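# Close the stapler with staples seated on the rail

## Task

Close the stapler's lid until its latch catches and keeps it shut, with the staple strip resting across the rail inside, and the stapler sitting level with its base directly on the tabletop.

## Robot and tools

Robot: two arms in a physics simulation, left_arm (on the +y side) and right_arm, each ending in a five-finger hand. right_arm has a right hand and left_arm its mirror image, a left hand. Measured base positions in the scene frame: left_arm (+0.002, +0.294, +0.045) m, right_arm (+0.025, -0.265, +0.004) m, each turned slightly about z. A camera stand is fixed behind the arms, and loose objects may get a brief nudge now and then.

Scene frame: origin at table-top height, midway between the nominal bases; +x points out over the table, +z up, +y toward left_arm. Arm names do not match image sides. All reported positions (metres) and quaternions (wxyz) use this frame.

Hand point: a reference point fixed to the palm, 0.05 m in front of it and 0.15 m from the wrist mount along the fingers. Its +z runs along the straight fingers, +y leaves the palm, +x crosses the palm away from the thumb for the right hand (toward the thumb for the left hand). Straight fingertips extend 0.06 to 0.07 m past the point along +z, about 0.06 m behind it along -y. A wrist bracket on the little-finger side can collide with things. Arms follow commands loosely: resting 1 to 3 cm (sometimes 5 cm) off, mostly low, is normal and does not by itself mean contact.

One row = 28 numbers, each in [-1, 1], always covering both arms: left_arm dx, dy, dz, rx, ry, rz; left hand little, ring, middle, index, thumb_bend, thumb_turn, force_limit, speed; then the same fourteen for right_arm. The six pose numbers are an offset, not a pose: a displacement from that arm's current Hand target along scene axes, with 1.0 equal to 0.6 m or 180 degrees; rx, ry, rz form one rotation vector, turning about the Hand target position. Every row of an action counts from the Hand target at that action's start, so repeating an offset moves further. Six zeros re-request the current Hand target. Orientation commands are clipped to 40 degrees from the measured orientation each step.

Hand numbers (absolute targets, not offsets): fingers +1 straight, -1 curled; thumb_bend +1 straight, -1 fully bent; thumb_turn +1 beside the palm, -1 across in front of it. With the thumb across the palm the hand can grasp objects about 0.035 to 0.065 m thick, or a handle down to about 0.025 m. force_limit maps -1..+1 to roughly 0 to 10 N at the fingertip (15 N for the two thumb motors); speed rises linearly from near zero at -1 to full at +0.48 and stays full above. For a gentle grasp close with speed at -0.94 or lower. A motor only starts when its target changes by at least 0.002. There is no 'no change' value: to keep a hand as is, resend the eight numbers last sent for it (or, if none yet, its hand_measured six plus hand_force_limit and hand_speed).

execute_actions(actions, cameras): actions is a list of actions; each action is up to 15 rows, one per 1/30 s step, a short list holding its final row for the remaining steps. An empty list returns images; cameras picks camera names (cam_head_left, cam_head_right, cam_high, cam_left_wrist, cam_right_wrist, or ["all"]).

move(target, speed, blend, blocking, cameras): target is one 28-number row or up to 15 rows, all offsets from the same starting Hand targets, same layout and scale as above. speed is the path top speed in m/s (0.002 to 4.3, default 0.25; turning up to twice that in rad/s), one value or one per target. blend in metres rounds corners of a list (0 = stop at each). blocking=false returns after about 0.5 s while the motion continues. Paths are straight, last 0.5 to 10 s, and do not avoid obstacles or the other arm; avoid paths passing near an arm's own base. The result adds a 'move:' line: done, off_target, moving, held or fault, plus limits (paced = pose clipped, held = steps withheld).

wait(seconds 0 to 10) lets the scene run; stop brakes a running move; zoom_image(camera, region [x0, y0, x1, y1] pixels, max 504 each side) enlarges part of the newest image; show_instructions shows reference pages; finished_scene ends the scene for good.

Results: end_effector_position and quat per arm, Hand target (last commanded pose; next offsets count from it), joint positions, velocities and torques, hand_measured, hand_stopped_by (moving, target, force, stalled, fault) and hand_load_n (fingertip load, positive when pushed open; a drop to about 0 signals a lost grip), all in the motor order above. Motor temperatures appear; MOTOR HOT warns near 85 °C, and at 100 °C that arm goes limp for 30 to 60 s. Holding loads, stretching out, or pressing toward unreachable poses heats motors.

Avoid: objects leaving the table, drops, releasing moving parts, slamming or hard strikes on fixed or heavy items, overloading fingers, and any contact or squeeze between the two arms or hands. A blocked arm keeps pushing; send a target back past its hand point to relieve it. Faster moves hit harder, and aiming further beyond contact presses harder.

Each tool is called after "Call:" by a JSON object that holds its "fn" and its "kwargs".

Reference images:

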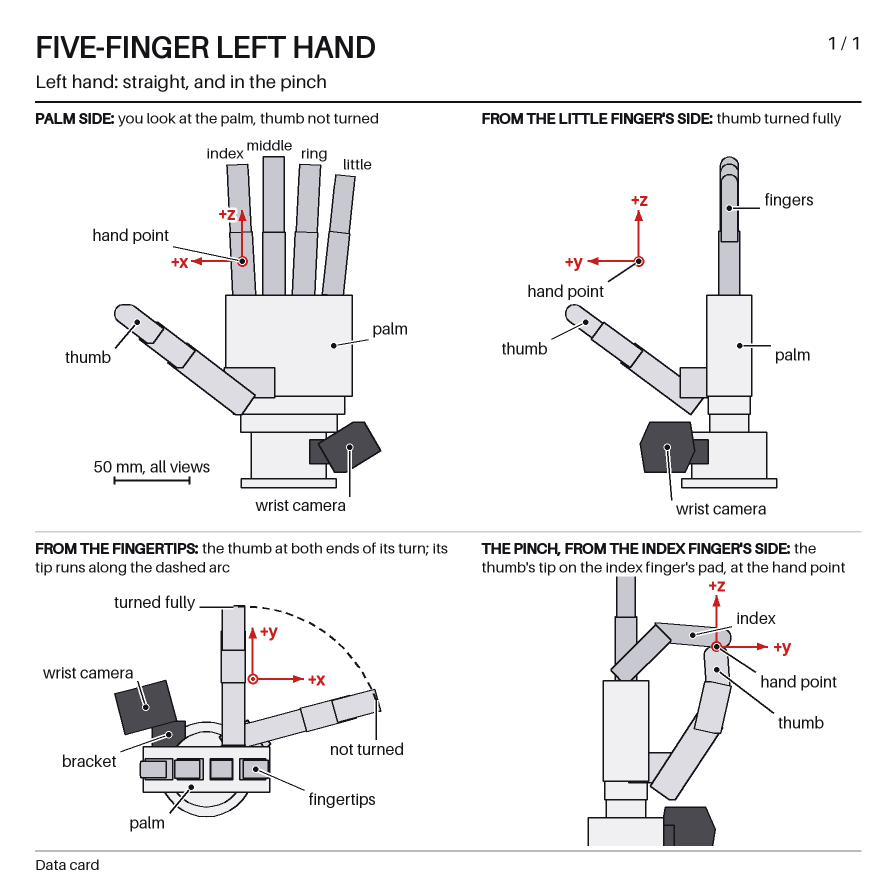

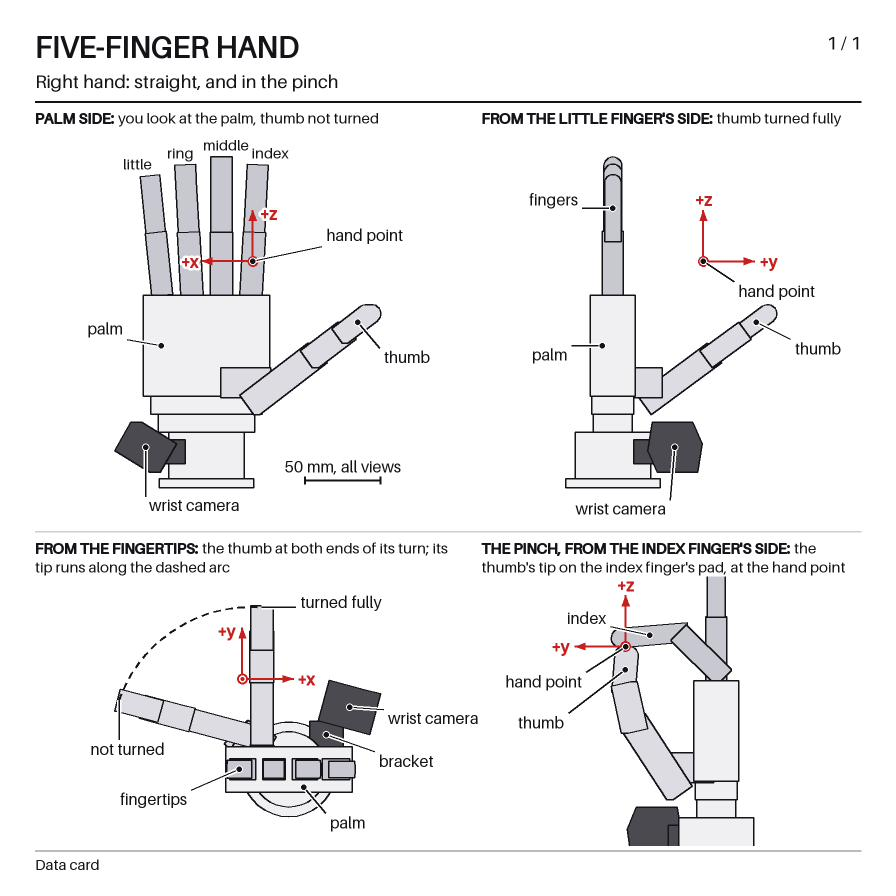

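## Session

Call:
{"fn": "execute_actions", "kwargs": {"actions": []}}

Scene clock: 0.00 s.
left_arm: end_effector_position=(+0.2948, +0.5480, +0.2987) hand_measured=(+1.000, +1.000, +1.000, +1.000, +1.000, +1.000) hand_load_n=(+0.0, +0.0, +0.0, +0.0, +0.0, +0.0) hand_stopped_by=(target, target, target, target, target, target) hand_force_limit=0.00 hand_speed=-0.80 end_effector_quat_wxyz=(+0.620, -0.521, +0.484, +0.331) | right_arm: end_effector_position=(+0.5028, -0.2265, +0.3733) hand_measured=(+1.000, +1.000, +1.000, +1.000, +1.000, +1.000) hand_load_n=(+0.0, +0.0, -0.5, -0.5, -0.5, +0.0) hand_stopped_by=(target, target, target, target, target, target) hand_force_limit=0.00 hand_speed=-0.80 end_effector_quat_wxyz=(+0.629, +0.724, +0.217, +0.181)
Joint positions: left_arm=[0.159 1.03 0.528 0.476 -1.123 1.216] | right_arm=[0.555 1.495 1.211 -0.931 1.418 -1.941]
Joint velocities: within noise
Joint torques (N m): no reading
Motor temperatures (°C): left_arm=[26 30 30 29 29 25] | right_arm=[27 27 29 27 28 31]
Heat: left arm: hottest shoulder 30 °C; right arm: hottest wrist roll 31 °C.
Hand target: left_arm +0.3003, +0.5508, +0.3167; +0.632, -0.527, +0.468, +0.324 | right_arm +0.5062, -0.2223, +0.3803; +0.627, +0.725, +0.212, +0.190

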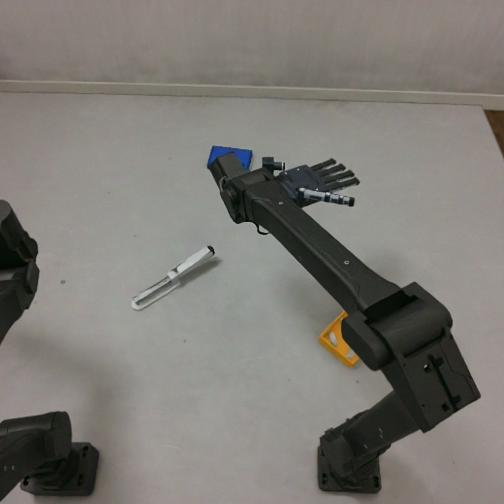

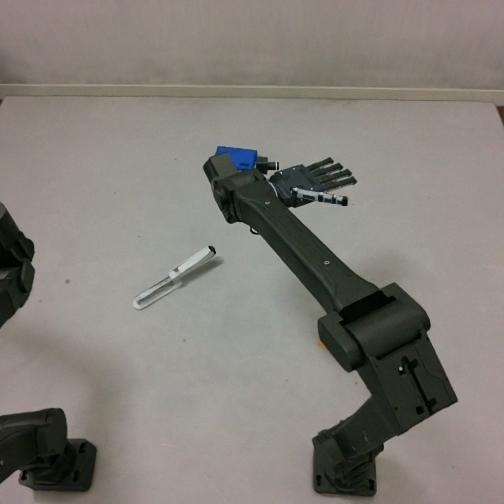

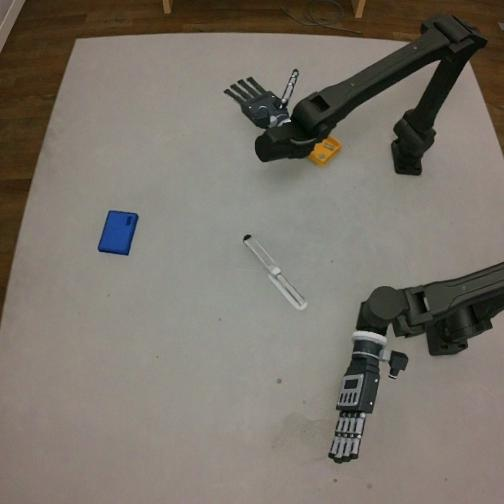

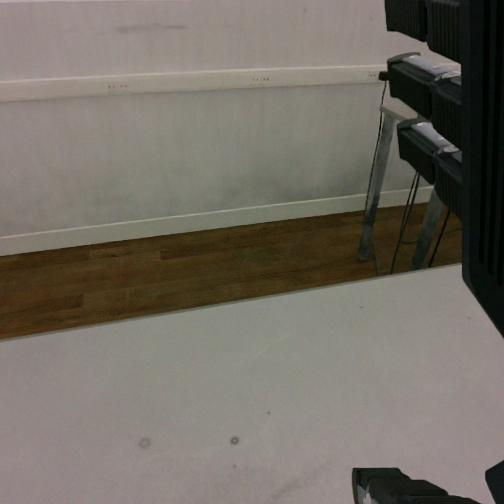

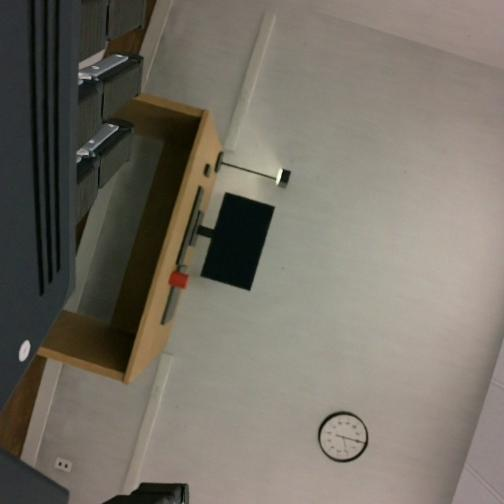

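Call:
{"fn": "zoom_image", "kwargs": {"camera": "cam_high", "region": [220, 215, 330, 325]}}

Call:
{"fn": "zoom_image", "kwargs": {"camera": "cam_head_left", "region": [115, 225, 225, 335]}}

Call:
{"fn": "zoom_image", "kwargs": {"camera": "cam_head_right", "region": [115, 225, 225, 335]}}

Scaled by 4.582 from the camera's 504x504 image, which has a finer 720x720 frame.

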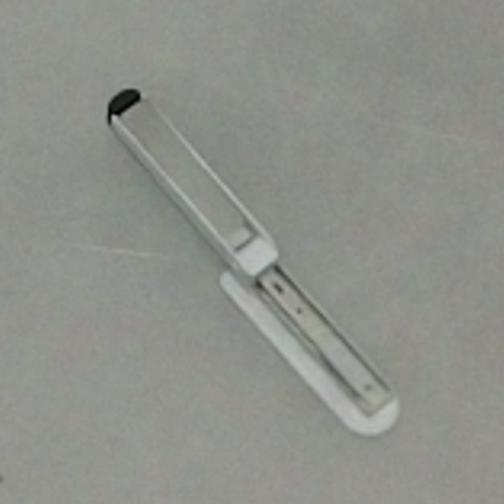

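Scaled by 4.582 from the camera's 504x504 image, which has a finer 720x720 frame.

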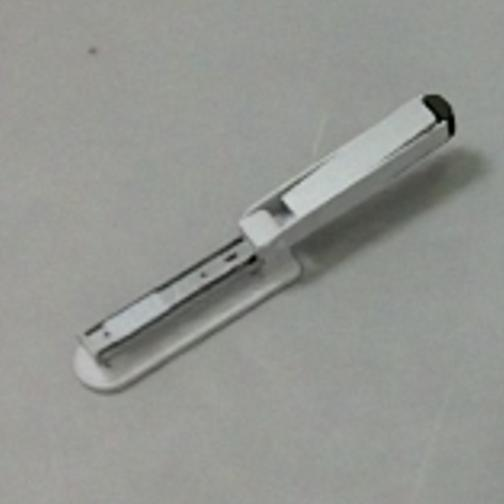

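Scaled by 4.582 from the camera's 504x504 image, which has a finer 720x720 frame.

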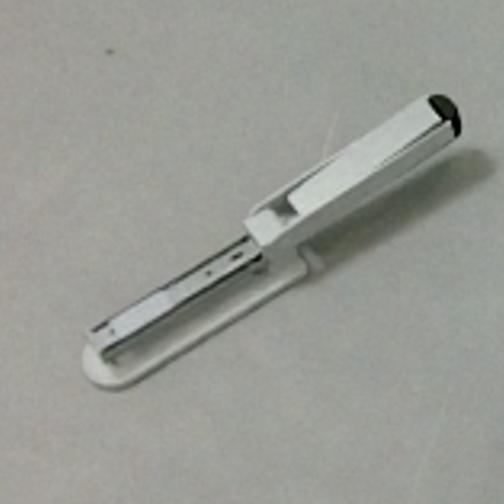

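Call:
{"fn": "zoom_image", "kwargs": {"camera": "cam_head_left", "region": [125, 235, 225, 320]}}

Call:
{"fn": "zoom_image", "kwargs": {"camera": "cam_high", "region": [230, 225, 320, 315]}}

Call:
{"fn": "zoom_image", "kwargs": {"camera": "cam_head_left", "region": [300, 290, 400, 390]}}

Scaled by 5.040 from the camera's 504x504 image, which has a finer 720x720 frame.

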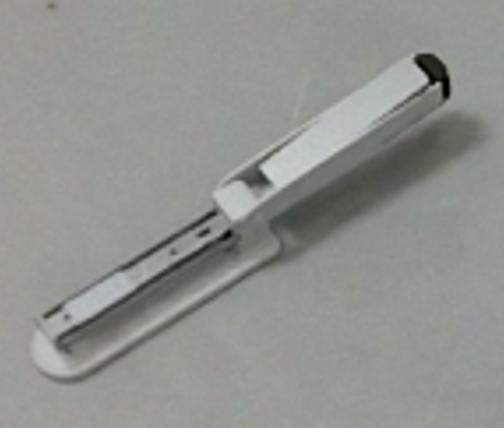

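Scaled by 5.600 from the camera's 504x504 image, which has a finer 720x720 frame.

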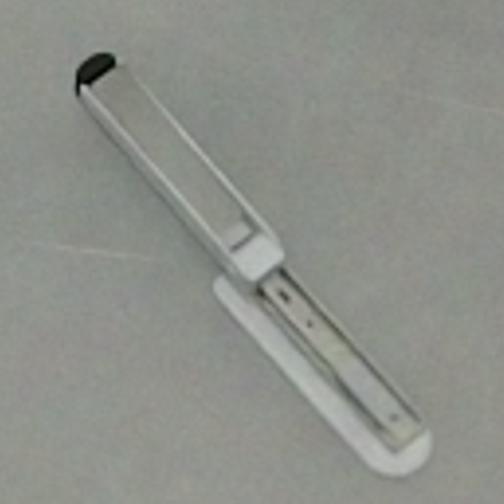

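Scaled by 5.040 from the camera's 504x504 image, which has a finer 720x720 frame.

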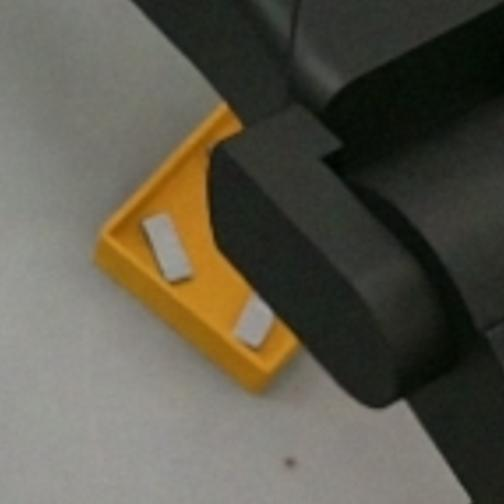

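Call:
{"fn": "move", "kwargs": {"target": [0.026, -0.433, -0.19, -0.4168, -0.07, -0.2265, 1, 1, 1, 1, 1, 1, 0, -0.8, -0.21, 0.32, -0.267, 0.8585, -0.1575, -0.1474, 1, 1, 1, 1, 1, 1, 0, -0.8], "speed": 0.4, "cameras": ["all"]}}

Scene clock: 19.07 s.
left_arm: end_effector_position=(+0.3133, +0.2880, +0.1995) hand_measured=(+1.000, +1.000, +1.000, +1.000, +1.000, +1.000) hand_load_n=(+0.0, +0.0, +0.0, +0.0, +0.0, +0.0) hand_stopped_by=(target, target, target, target, target, target) hand_force_limit=0.00 hand_speed=-0.80 end_effector_quat_wxyz=(-0.291, +0.639, -0.650, +0.292) | right_arm: end_effector_position=(+0.3773, -0.0266, +0.2149) hand_measured=(+1.000, +1.000, +1.000, +1.000, +1.000, +1.000) hand_load_n=(+0.0, +0.0, +0.0, +0.0, +0.0, +0.0) hand_stopped_by=(target, target, target, target, target, target) hand_force_limit=0.00 hand_speed=-0.80 end_effector_quat_wxyz=(-0.503, +0.741, -0.366, +0.254)
Joint positions: left_arm=[0.095 0.689 0.567 -0.603 0.101 0.097] | right_arm=[0.494 0.882 0.614 -0.112 -0.175 -0.079]
Joint torques (N m): left_arm=[-0.67 -1.85 9.59 2.32 0.1 -0.17] | right_arm=[-1.73 -3.49 7.88 2.99 -0.05 0.15]
Heat: left arm: hottest elbow 34 °C; right arm: hottest elbow 33 °C.
Hand target: left_arm +0.3159, +0.2910, +0.2027; -0.299, +0.641, -0.640, +0.299 | right_arm +0.3802, -0.0303, +0.2201; -0.512, +0.729, -0.372, +0.261
Off the commanded pose: left_arm 0.005 m, 2 deg | right_arm 0.007 m, 2 deg.
move: done
camera_calibration:
cam_left_wrist: T_world_to_cam=[[0.651323, -0.29549, 0.698902, -0.252298], [-0.570038, -0.798473, 0.193643, 0.365856], [0.500835, -0.524525, -0.688504, 0.242152], [0, 0, 0, 1]] pos_world=[0.251601, 0.344589, 0.272209]
cam_right_wrist: T_world_to_cam=[[-0.13629, -0.401303, -0.905749, 0.240747], [-0.950783, 0.309805, 0.00580373, 0.363746], [0.278276, 0.861961, -0.423775, 0.120566], [0, 0, 0, 1]] pos_world=[0.345104, -0.12, 0.267038]

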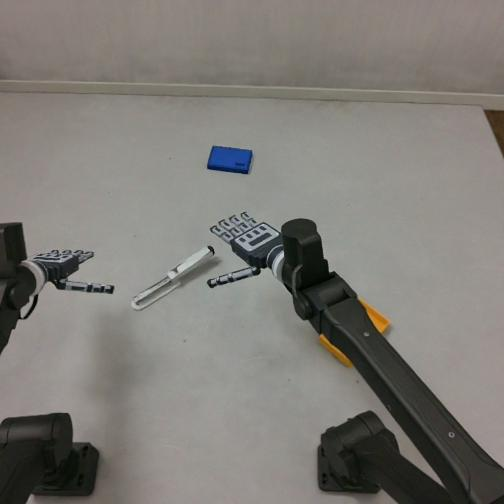

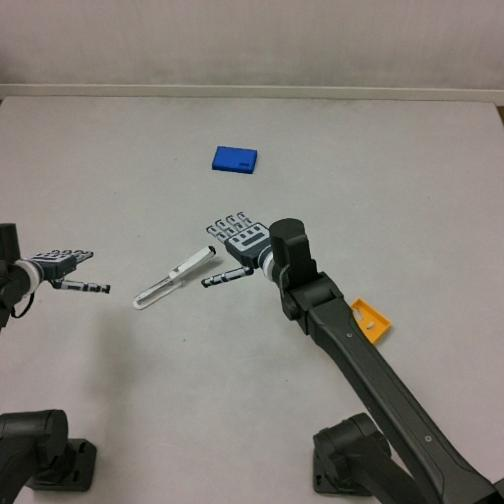

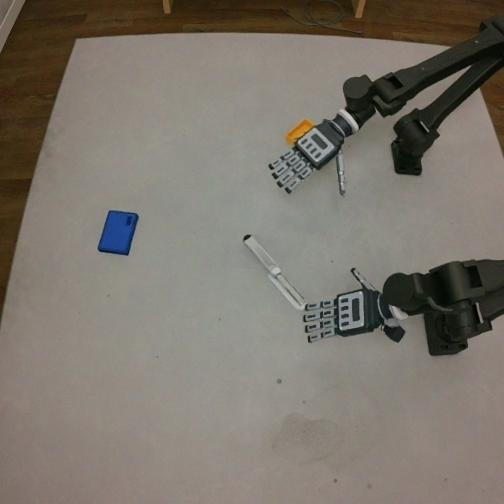

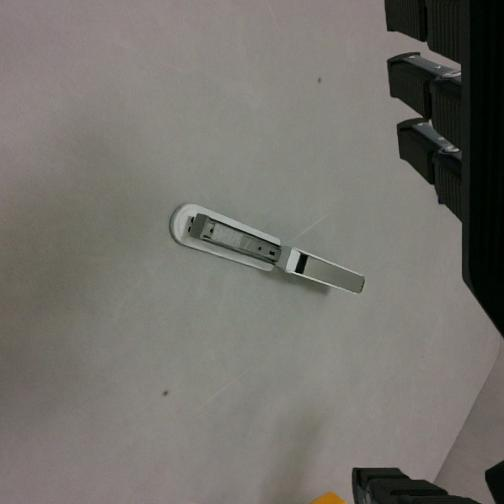

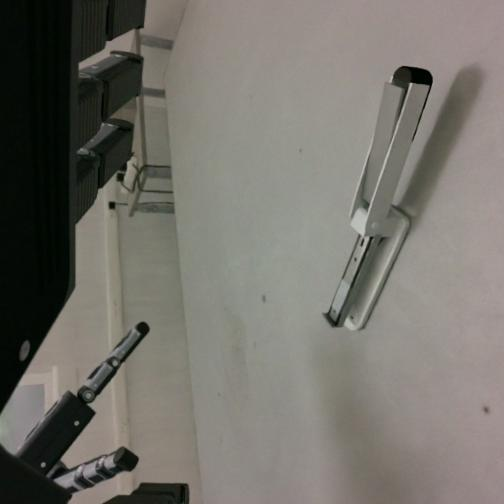

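Call:
{"fn": "zoom_image", "kwargs": {"camera": "cam_left_wrist", "region": [160, 190, 380, 310]}}

Call:
{"fn": "zoom_image", "kwargs": {"camera": "cam_right_wrist", "region": [300, 50, 450, 340]}}

Call:
{"fn": "zoom_image", "kwargs": {"camera": "cam_head_left", "region": [125, 235, 225, 320]}}

Scaled by 2.291 from the camera's 504x504 image, which has a finer 720x720 frame.

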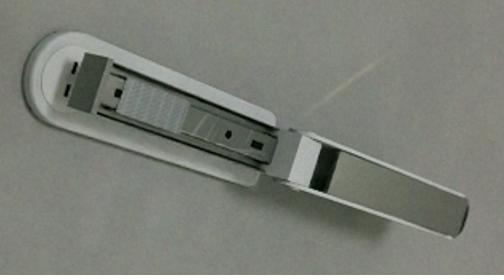

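Scaled by 1.738 from the camera's 504x504 image, which has a finer 720x720 frame.

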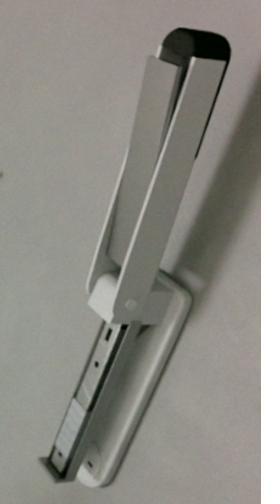

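Scaled by 5.040 from the camera's 504x504 image, which has a finer 720x720 frame.

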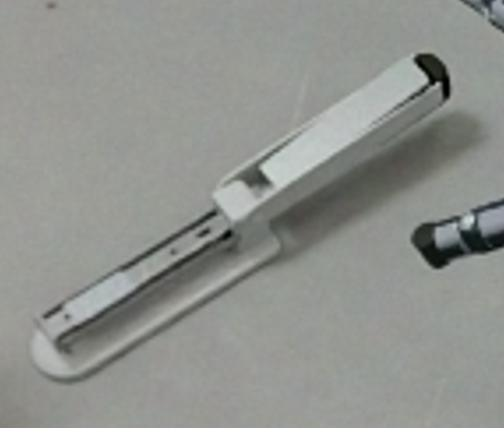

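Call:
{"fn": "move", "kwargs": {"target": [0, 0, 0, 0, 0, 0, 1, 1, 1, 1, 1, 1, 0, -0.8, -0.015, -0.028, -0.267, 0.0163, -0.0225, 0, 1, 1, 1, 1, 1, 1, 0, -0.8], "speed": 0.3, "cameras": ["all"]}}

Scene clock: 25.03 s.
left_arm: end_effector_position=(+0.3133, +0.2880, +0.1995) hand_measured=(+1.000, +1.000, +1.000, +1.000, +1.000, +1.000) hand_load_n=(+0.0, +0.0, +0.0, -0.5, +0.0, +0.0) hand_stopped_by=(target, target, target, target, target, target) hand_force_limit=0.00 hand_speed=-0.80 end_effector_quat_wxyz=(-0.291, +0.639, -0.650, +0.292) | right_arm: end_effector_position=(+0.3685, -0.0420, +0.0608) hand_measured=(+1.000, +1.000, +1.000, +1.000, +1.000, +1.000) hand_load_n=(+0.0, +0.0, +0.0, +0.0, +0.0, +0.0) hand_stopped_by=(target, target, target, target, target, target) hand_force_limit=0.00 hand_speed=-0.80 end_effector_quat_wxyz=(-0.541, +0.714, -0.350, +0.276)
Joint positions: left_arm=[0.095 0.689 0.567 -0.603 0.101 0.097] | right_arm=[0.446 1.267 0.245 0.748 -0.226 -0.078]
Joint torques (N m): left_arm=[-1.03 -1.61 9.61 2.26 0.15 -0.2] | right_arm=[-2.2 -3.14 4.9 2.95 -0.26 0.12]
Motor temperatures (°C): left_arm=[26 30 35 29 28 25] | right_arm=[27 28 33 27 28 30]
Heat: left arm: hottest elbow 35 °C; right arm: hottest elbow 33 °C.
Hand target: left_arm +0.3159, +0.2910, +0.2027; -0.299, +0.641, -0.640, +0.299 | right_arm +0.3712, -0.0472, +0.0599; -0.543, +0.706, -0.360, +0.277
Off the commanded pose: left_arm 0.005 m, 2 deg | right_arm 0.006 m, 1 deg.
move: done
camera_calibration:
cam_left_wrist: T_world_to_cam=[[0.651323, -0.29549, 0.698902, -0.252298], [-0.570038, -0.798473, 0.193643, 0.365856], [0.500835, -0.524525, -0.688504, 0.242152], [0, 0, 0, 1]] pos_world=[0.251601, 0.344589, 0.272209]
cam_right_wrist: T_world_to_cam=[[-0.0549992, -0.346686, -0.936367, 0.0680812], [-0.948398, 0.311432, -0.0596006, 0.364233], [0.312277, 0.884771, -0.345925, 0.0546623], [0, 0, 0, 1]] pos_world=[0.332113, -0.138195, 0.104367]

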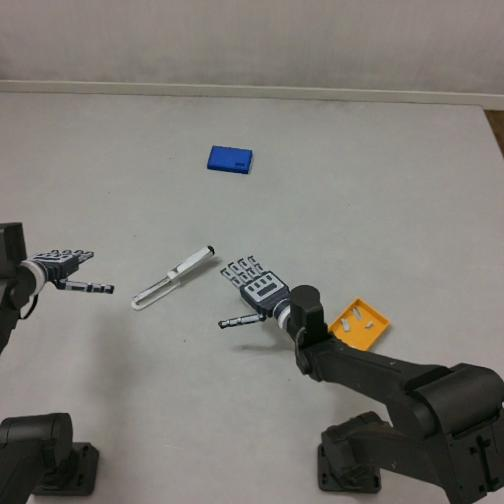

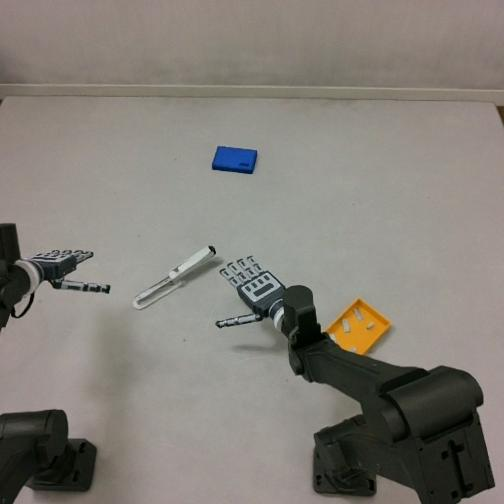

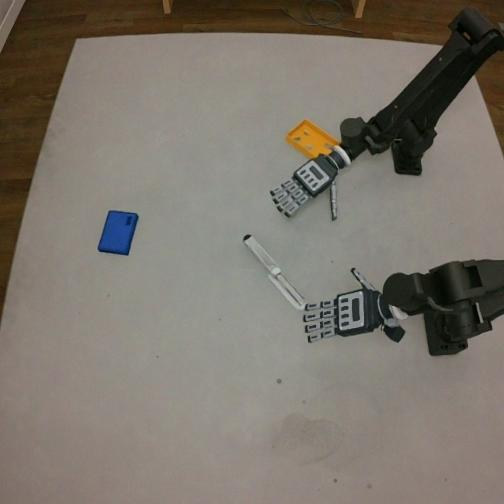

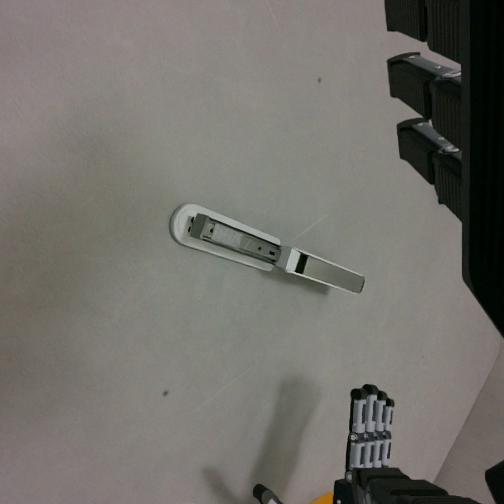

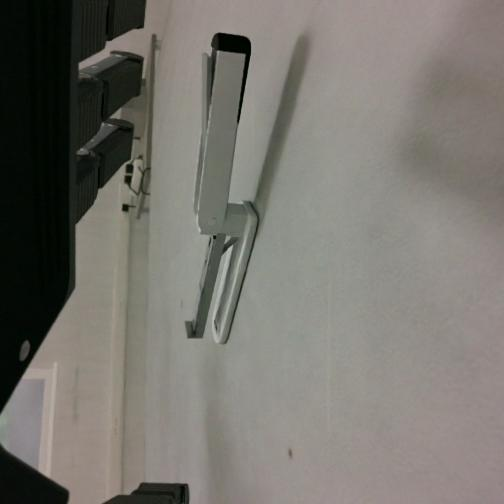

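Call:
{"fn": "zoom_image", "kwargs": {"camera": "cam_right_wrist", "region": [170, 20, 330, 350]}}

Call:
{"fn": "zoom_image", "kwargs": {"camera": "cam_head_left", "region": [120, 225, 300, 340]}}

Scaled by 1.527 from the camera's 504x504 image, which has a finer 720x720 frame.

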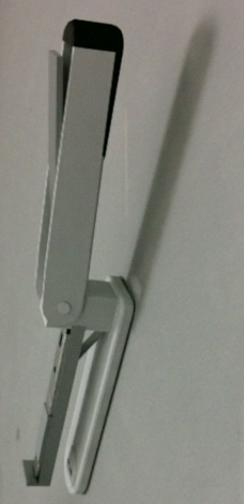

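Scaled by 2.800 from the camera's 504x504 image, which has a finer 720x720 frame.

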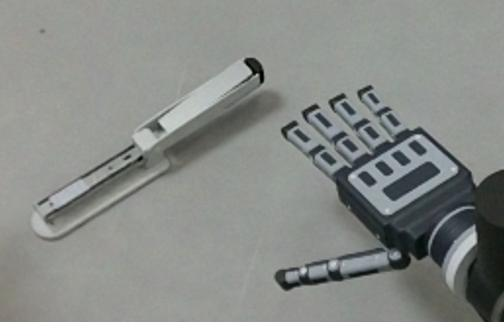

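Call:
{"fn": "move", "kwargs": {"target": [0, 0, 0, 0, 0, 0, 1, 1, 1, 1, 1, 1, 0, -0.8, 0.0518, 0.0115, -0.0748, -0.0527, 0.0656, 0.0307, 1, 1, 1, 1, 1, 1, 0, -0.8], "speed": 0.15, "cameras": ["cam_head_left", "cam_high", "cam_left_wrist", "cam_right_wrist"]}}

Scene clock: 33.57 s.
left_arm: end_effector_position=(+0.3133, +0.2880, +0.1995) hand_measured=(+1.000, +1.000, +1.000, +1.000, +1.000, +1.000) hand_load_n=(+0.0, +0.0, +0.0, +0.0, +0.0, -0.5) hand_stopped_by=(target, target, target, target, target, target) hand_force_limit=0.00 hand_speed=-0.80 end_effector_quat_wxyz=(-0.291, +0.639, -0.650, +0.292) | right_arm: end_effector_position=(+0.3831, -0.0400, +0.0078) hand_measured=(+1.000, +1.000, +1.000, +1.000, +1.000, +1.000) hand_load_n=(+0.0, +0.0, +0.0, +0.0, +0.0, -0.5) hand_stopped_by=(target, target, target, target, target, target) hand_force_limit=0.00 hand_speed=-0.80 end_effector_quat_wxyz=(-0.454, +0.792, -0.358, +0.196)
Joint positions: left_arm=[0.095 0.689 0.567 -0.603 0.101 0.097] | right_arm=[0.414 1.415 0.415 0.435 -0.31 -0.174]
Joint torques (N m): left_arm=[-0.97 -2.14 9.55 2.18 0.12 -0.2] | right_arm=[-2.08 -5.13 8.17 1.29 -0.36 -0.13]
Heat: left arm: hottest elbow 36 °C; right arm: hottest elbow 33 °C.
Hand target: left_arm +0.3159, +0.2910, +0.2027; -0.299, +0.641, -0.640, +0.299 | right_arm +0.4024, -0.0403, +0.0150; -0.455, +0.790, -0.356, +0.205
Off the commanded pose: left_arm 0.005 m, 2 deg | right_arm 0.021 m, 1 deg.
move: off_target (right_arm)
camera_calibration:
cam_left_wrist: T_world_to_cam=[[0.651323, -0.29549, 0.698902, -0.252298], [-0.570038, -0.798473, 0.193643, 0.365856], [0.500835, -0.524525, -0.688504, 0.242152], [0, 0, 0, 1]] pos_world=[0.251601, 0.344589, 0.272209]
cam_right_wrist: T_world_to_cam=[[-0.222715, -0.490779, -0.842339, 0.0777241], [-0.964699, 0.235519, 0.117845, 0.376014], [0.140551, 0.838849, -0.525907, 0.0953006], [0, 0, 0, 1]] pos_world=[0.366656, -0.130356, 0.071278]
Images, in order (width x height): cam_head_left 504x504, cam_high 504x504, cam_left_wrist 504x504, cam_right_wrist 504x504.

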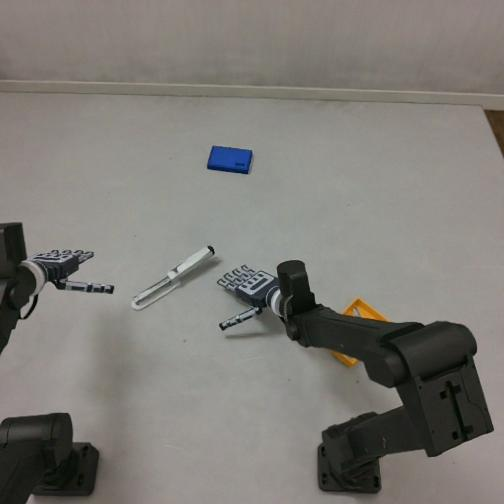

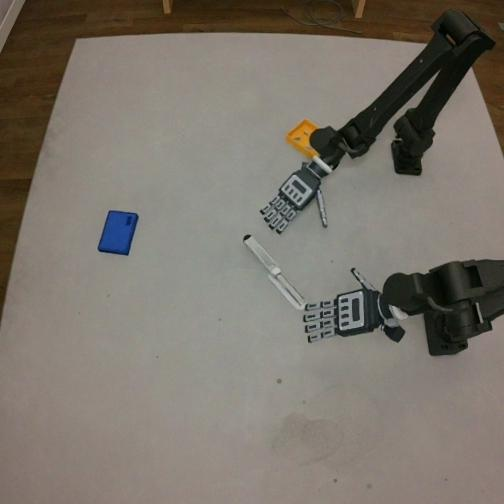

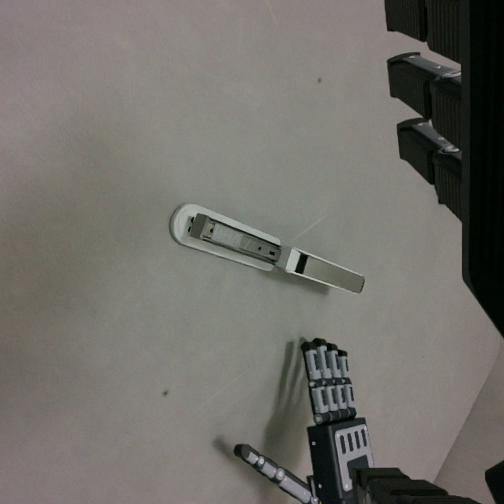

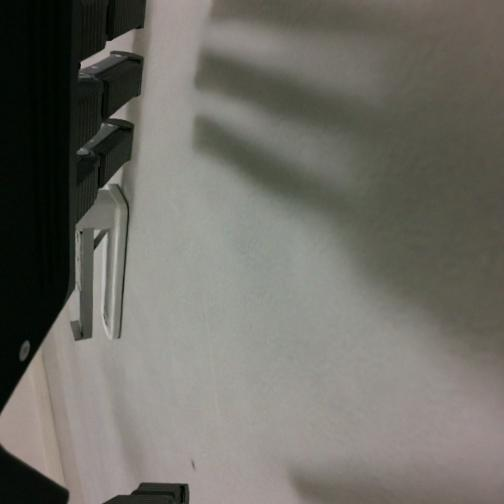

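Call:
{"fn": "move", "kwargs": {"target": [0, 0, 0, 0, 0, 0, 1, 1, 1, 1, 1, 1, 0, -0.8, 0.051, 0.0275, -0.0342, 0, 0, 0, 1, 1, 1, 1, 1, 1, 0, -0.8], "speed": 0.1, "cameras": ["cam_head_left", "cam_high", "cam_left_wrist", "cam_right_wrist"]}}

Scene clock: 35.63 s.
left_arm: end_effector_position=(+0.3133, +0.2880, +0.1995) hand_measured=(+1.000, +1.000, +1.000, +1.000, +1.000, +1.000) hand_load_n=(+0.0, +0.0, +0.0, +0.0, +0.0, +0.0) hand_stopped_by=(target, target, target, target, target, target) hand_force_limit=0.00 hand_speed=-0.80 end_effector_quat_wxyz=(-0.291, +0.639, -0.650, +0.292) | right_arm: end_effector_position=(+0.4127, -0.0287, -0.0114) hand_measured=(+1.000, +1.000, +1.000, +1.000, +1.000, +1.000) hand_load_n=(+0.0, +0.0, +0.0, +0.0, +0.0, +0.0) hand_stopped_by=(target, target, target, target, target, target) hand_force_limit=0.00 hand_speed=-0.80 end_effector_quat_wxyz=(-0.449, +0.795, -0.361, +0.191)
Joint positions: left_arm=[0.095 0.689 0.567 -0.603 0.101 0.097] | right_arm=[0.414 1.555 0.498 0.475 -0.308 -0.174]
Joint torques (N m): left_arm=[-1.08 -1.67 9.69 2.29 0.13 -0.23] | right_arm=[-0.91 -6.07 7.58 2.56 -0.04 -0.11]
Heat: left arm: hottest elbow 37 °C; right arm: hottest elbow 33 °C.
Hand target: left_arm +0.3159, +0.2910, +0.2027; -0.299, +0.641, -0.640, +0.299 | right_arm +0.4329, -0.0237, -0.0055; -0.456, +0.790, -0.356, +0.205
Off the commanded pose: left_arm 0.005 m, 2 deg | right_arm 0.022 m, 2 deg.
move: off_target (right_arm)
camera_calibration:
cam_left_wrist: T_world_to_cam=[[0.651323, -0.29549, 0.698902, -0.252298], [-0.570038, -0.798473, 0.193643, 0.365856], [0.500835, -0.524525, -0.688504, 0.242152], [0, 0, 0, 1]] pos_world=[0.251601, 0.344589, 0.272209]
cam_right_wrist: T_world_to_cam=[[-0.236609, -0.496514, -0.835159, 0.0793417], [-0.962316, 0.238334, 0.130941, 0.40351], [0.134033, 0.834668, -0.534195, 0.0740191], [0, 0, 0, 1]] pos_world=[0.397156, -0.118557, 0.0529676]
Images, in order (width x height): cam_head_left 504x504, cam_high 504x504, cam_left_wrist 504x504, cam_right_wrist 504x504.

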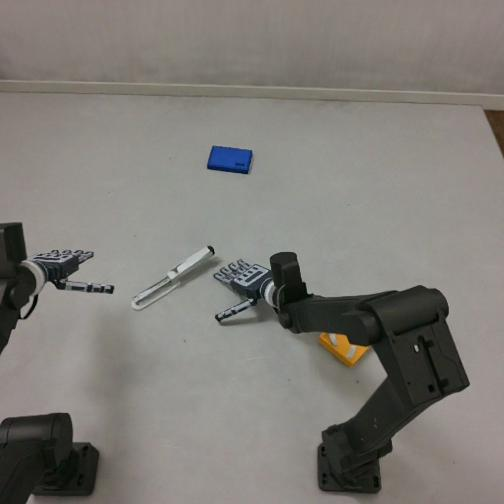

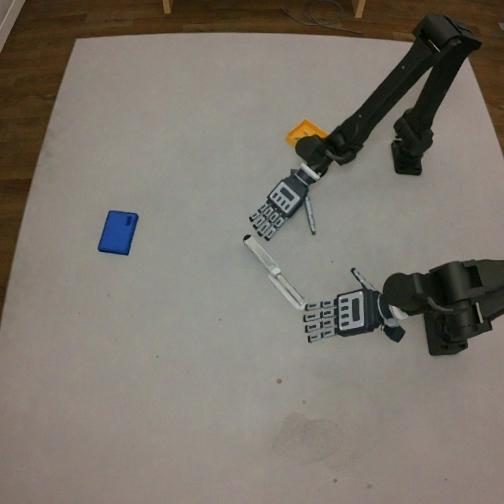

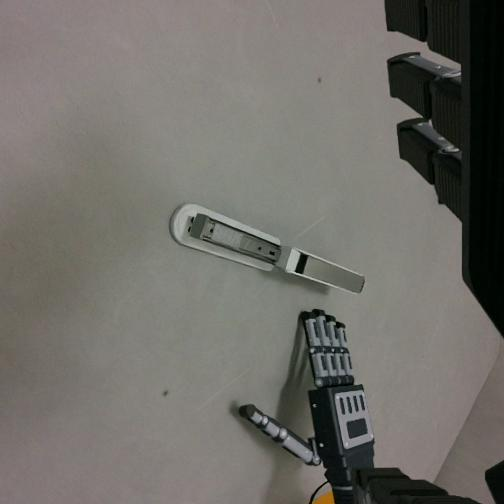

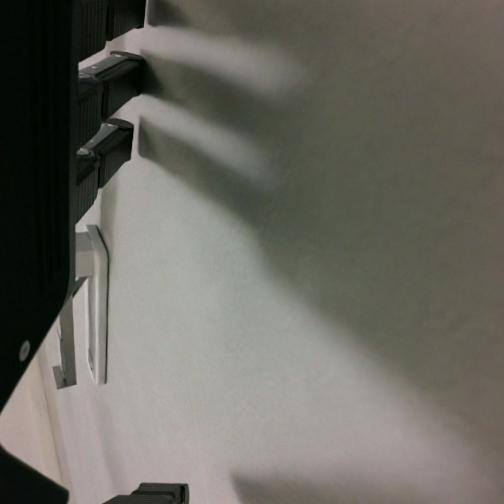

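Call:
{"fn": "zoom_image", "kwargs": {"camera": "cam_left_wrist", "region": [230, 230, 400, 400]}}

Call:
{"fn": "zoom_image", "kwargs": {"camera": "cam_head_left", "region": [120, 230, 290, 330]}}

Scaled by 2.965 from the camera's 504x504 image, which has a finer 720x720 frame.

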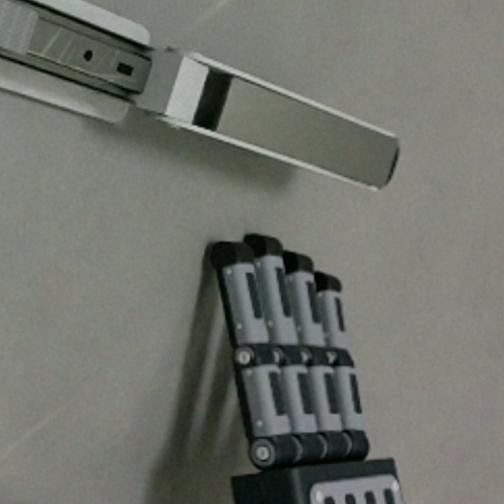

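Scaled by 2.965 from the camera's 504x504 image, which has a finer 720x720 frame.

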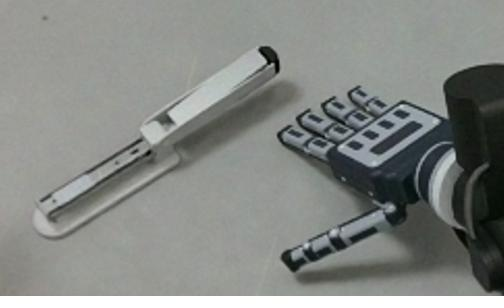

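Call:
{"fn": "move", "kwargs": {"target": [0, 0, 0, 0, 0, 0, 1, 1, 1, 1, 1, 1, 0, -0.8, 0.05, 0.0442, 0.004, 0, 0, 0, 1, 1, 1, 1, 1, 1, 0, -0.8], "speed": 0.08, "cameras": ["cam_head_left", "cam_high", "cam_left_wrist", "cam_right_wrist"]}}

Call:
{"fn": "zoom_image", "kwargs": {"camera": "cam_left_wrist", "region": [230, 230, 400, 400]}}

Call:
{"fn": "zoom_image", "kwargs": {"camera": "cam_head_left", "region": [120, 230, 290, 330]}}

Scene clock: 38.10 s.
left_arm: end_effector_position=(+0.3133, +0.2880, +0.1995) hand_measured=(+1.000, +1.000, +1.000, +1.000, +1.000, +1.000) hand_load_n=(+0.0, +0.0, +0.0, +0.0, +0.0, +0.0) hand_stopped_by=(target, target, target, target, target, target) hand_force_limit=0.00 hand_speed=-0.80 end_effector_quat_wxyz=(-0.291, +0.639, -0.650, +0.292) | right_arm: end_effector_position=(+0.4529, -0.0094, -0.0069) hand_measured=(+1.000, +1.000, +1.000, +1.000, +1.000, +1.000) hand_load_n=(+0.0, -0.5, +0.0, +0.0, +0.0, +0.0) hand_stopped_by=(target, target, target, target, target, target) hand_force_limit=0.00 hand_speed=-0.80 end_effector_quat_wxyz=(-0.452, +0.791, -0.357, +0.208)
Joint positions: left_arm=[0.095 0.689 0.567 -0.603 0.101 0.097] | right_arm=[0.433 1.629 0.602 0.475 -0.275 -0.174]
Joint torques (N m): left_arm=[-1.26 -1.9 9.65 2.26 0.13 -0.2] | right_arm=[0.03 -7.82 7.92 1.32 -0.11 0.08]
Heat: left arm: hottest elbow 37 °C; right arm: hottest elbow 34 °C.
Hand target: left_arm +0.3159, +0.2910, +0.2027; -0.299, +0.641, -0.640, +0.299 | right_arm +0.4629, +0.0028, -0.0031; -0.456, +0.790, -0.356, +0.205
Off the commanded pose: left_arm 0.005 m, 2 deg | right_arm 0.016 m, 1 deg.
move: off_target (right_arm)
camera_calibration:
cam_left_wrist: T_world_to_cam=[[0.651323, -0.29549, 0.698902, -0.252298], [-0.570038, -0.798473, 0.193643, 0.365856], [0.500835, -0.524525, -0.688504, 0.242152], [0, 0, 0, 1]] pos_world=[0.251601, 0.344589, 0.272209]
cam_right_wrist: T_world_to_cam=[[-0.2118, -0.498528, -0.840602, 0.0908775], [-0.964057, 0.247758, 0.0959701, 0.437575], [0.160422, 0.830714, -0.533084, 0.0430309], [0, 0, 0, 1]] pos_world=[0.434192, -0.0988542, 0.0573367]
Images, in order (width x height): cam_head_left 504x504, cam_high 504x504, cam_left_wrist 504x504, cam_right_wrist 504x504.

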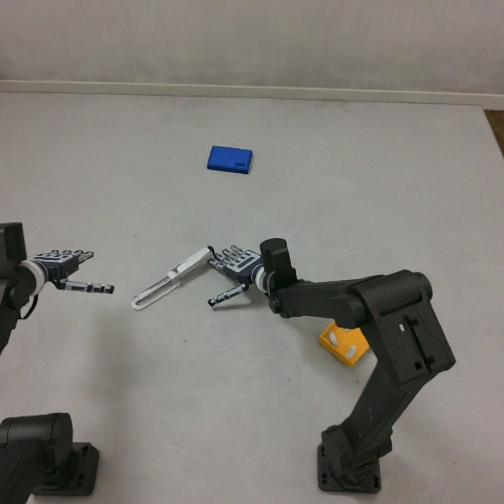

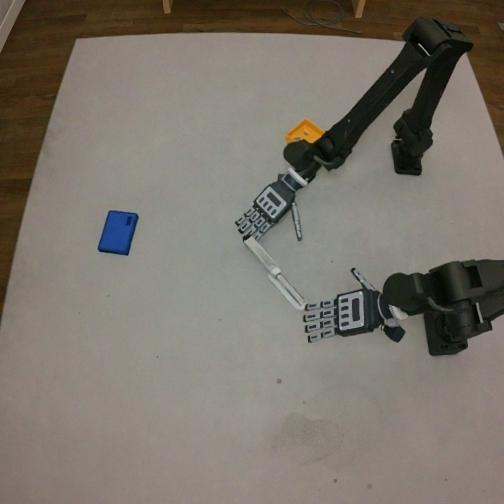

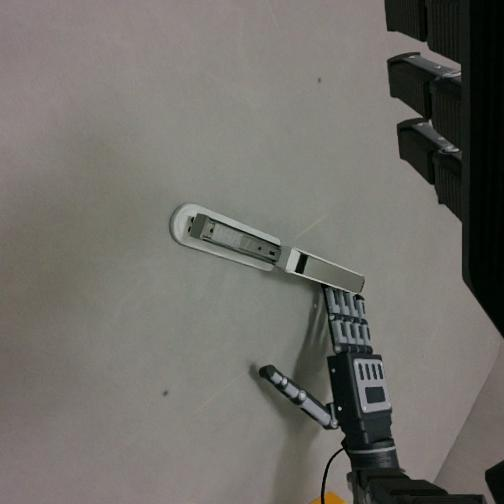

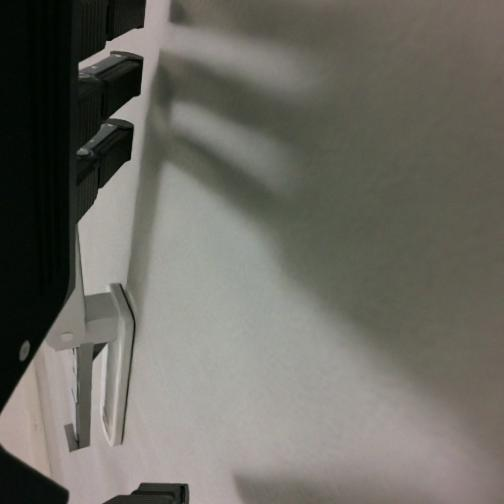

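Scaled by 2.965 from the camera's 504x504 image, which has a finer 720x720 frame.

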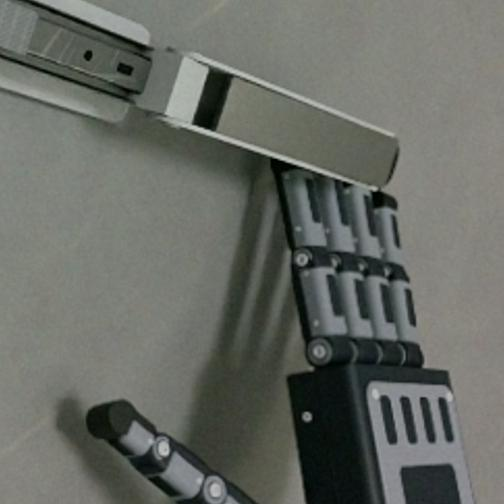

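Scaled by 2.965 from the camera's 504x504 image, which has a finer 720x720 frame.

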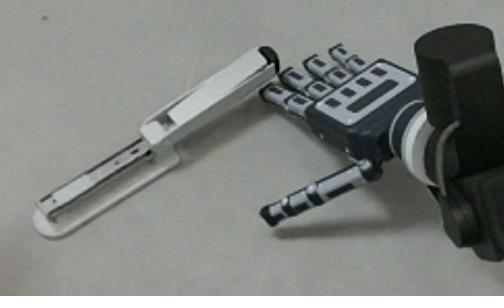

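Call:
{"fn": "move", "kwargs": {"target": [0, 0, 0, 0, 0, 0, 1, 1, 1, 1, 1, 1, 0, -0.8, 0.022, 0.0195, -0.0027, 0, 0, 0, 1, 1, 1, 1, 1, 1, 0, -0.8], "speed": 0.05, "cameras": ["cam_head_left", "cam_head_right", "cam_high", "cam_left_wrist"]}}

Call:
{"fn": "zoom_image", "kwargs": {"camera": "cam_left_wrist", "region": [230, 230, 400, 400]}}

Call:
{"fn": "zoom_image", "kwargs": {"camera": "cam_head_left", "region": [120, 230, 290, 330]}}

Call:
{"fn": "zoom_image", "kwargs": {"camera": "cam_high", "region": [220, 180, 340, 300]}}

Scene clock: 41.57 s.
left_arm: end_effector_position=(+0.3133, +0.2880, +0.1995) hand_measured=(+1.000, +1.000, +1.000, +1.000, +1.000, +1.000) hand_load_n=(+0.0, +0.0, +0.0, -0.5, +0.5, +0.0) hand_stopped_by=(target, target, target, target, target, target) hand_force_limit=0.00 hand_speed=-0.80 end_effector_quat_wxyz=(-0.291, +0.639, -0.650, +0.292) | right_arm: end_effector_position=(+0.4664, +0.0001, -0.0093) hand_measured=(+1.000, +1.000, +1.000, +1.000, +1.000, +1.000) hand_load_n=(+0.0, +0.0, +0.0, +0.0, +0.0, +0.0) hand_stopped_by=(target, target, target, target, target, target) hand_force_limit=0.00 hand_speed=-0.80 end_effector_quat_wxyz=(-0.451, +0.791, -0.357, +0.209)
Joint positions: left_arm=[0.095 0.689 0.567 -0.603 0.101 0.097] | right_arm=[0.443 1.666 0.646 0.467 -0.263 -0.17]
Joint torques (N m): left_arm=[-1.26 -1.61 9.61 2.15 0.1 -0.21] | right_arm=[0.09 -8.41 8.05 1.32 -0.11 0.12]
Heat: left arm: hottest elbow 37 °C; right arm: hottest elbow 34 °C.
Hand target: left_arm +0.3159, +0.2910, +0.2027; -0.299, +0.641, -0.640, +0.299 | right_arm +0.4761, +0.0145, -0.0047; -0.456, +0.790, -0.356, +0.205
Off the commanded pose: left_arm 0.005 m, 2 deg | right_arm 0.018 m, 1 deg.
move: off_target (right_arm)
camera_calibration:
cam_left_wrist: T_world_to_cam=[[0.651323, -0.29549, 0.698902, -0.252298], [-0.570038, -0.798473, 0.193643, 0.365856], [0.500835, -0.524525, -0.688504, 0.242152], [0, 0, 0, 1]] pos_world=[0.251601, 0.344589, 0.272209]
Images, in order (width x height): cam_head_left 504x504, cam_head_right 504x504, cam_high 504x504, cam_left_wrist 504x504.

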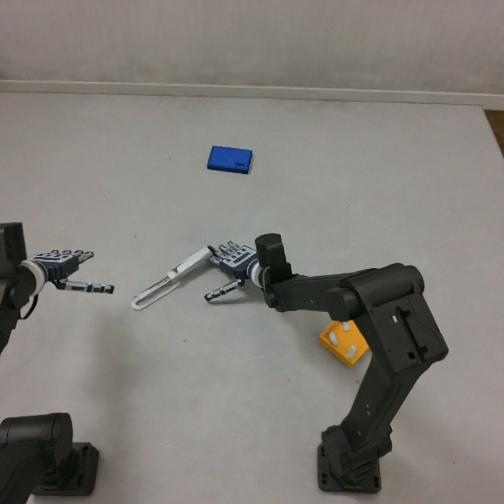

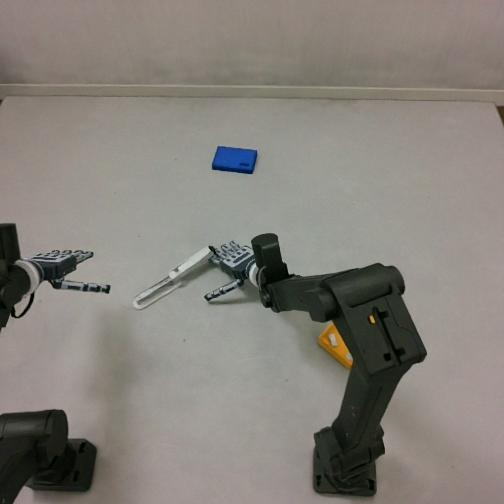

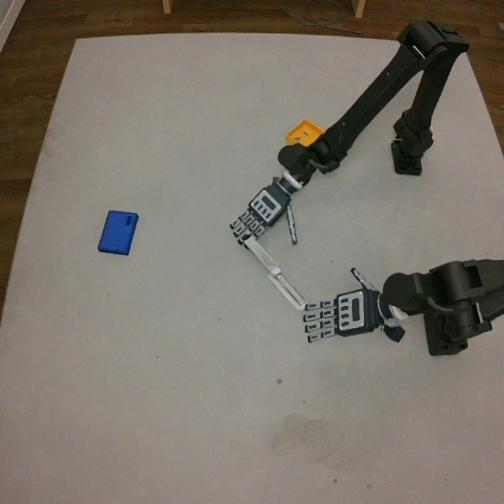

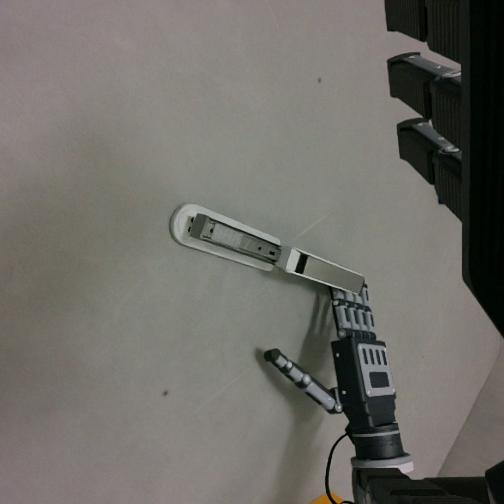

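Scaled by 2.965 from the camera's 504x504 image, which has a finer 720x720 frame.

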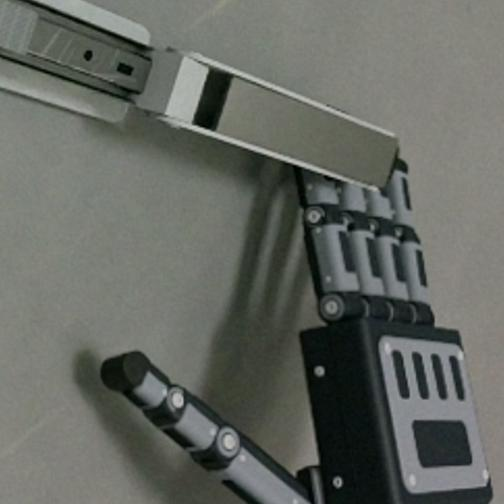

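Scaled by 2.965 from the camera's 504x504 image, which has a finer 720x720 frame.

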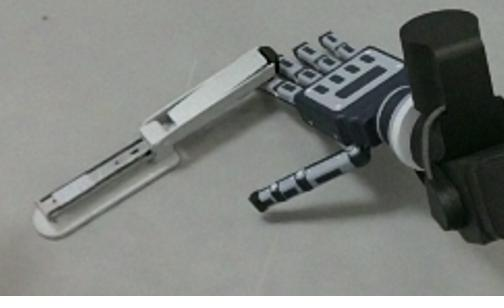

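Scaled by 4.200 from the camera's 504x504 image, which has a finer 720x720 frame.

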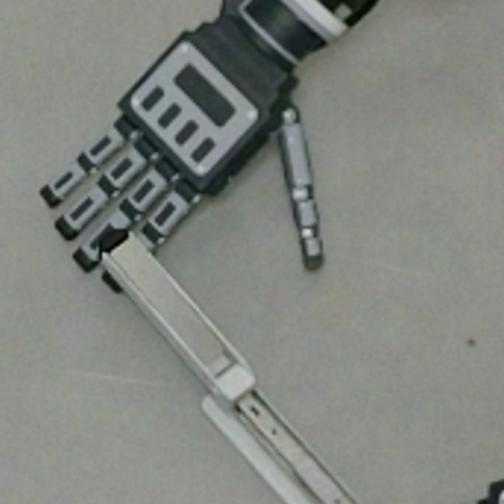

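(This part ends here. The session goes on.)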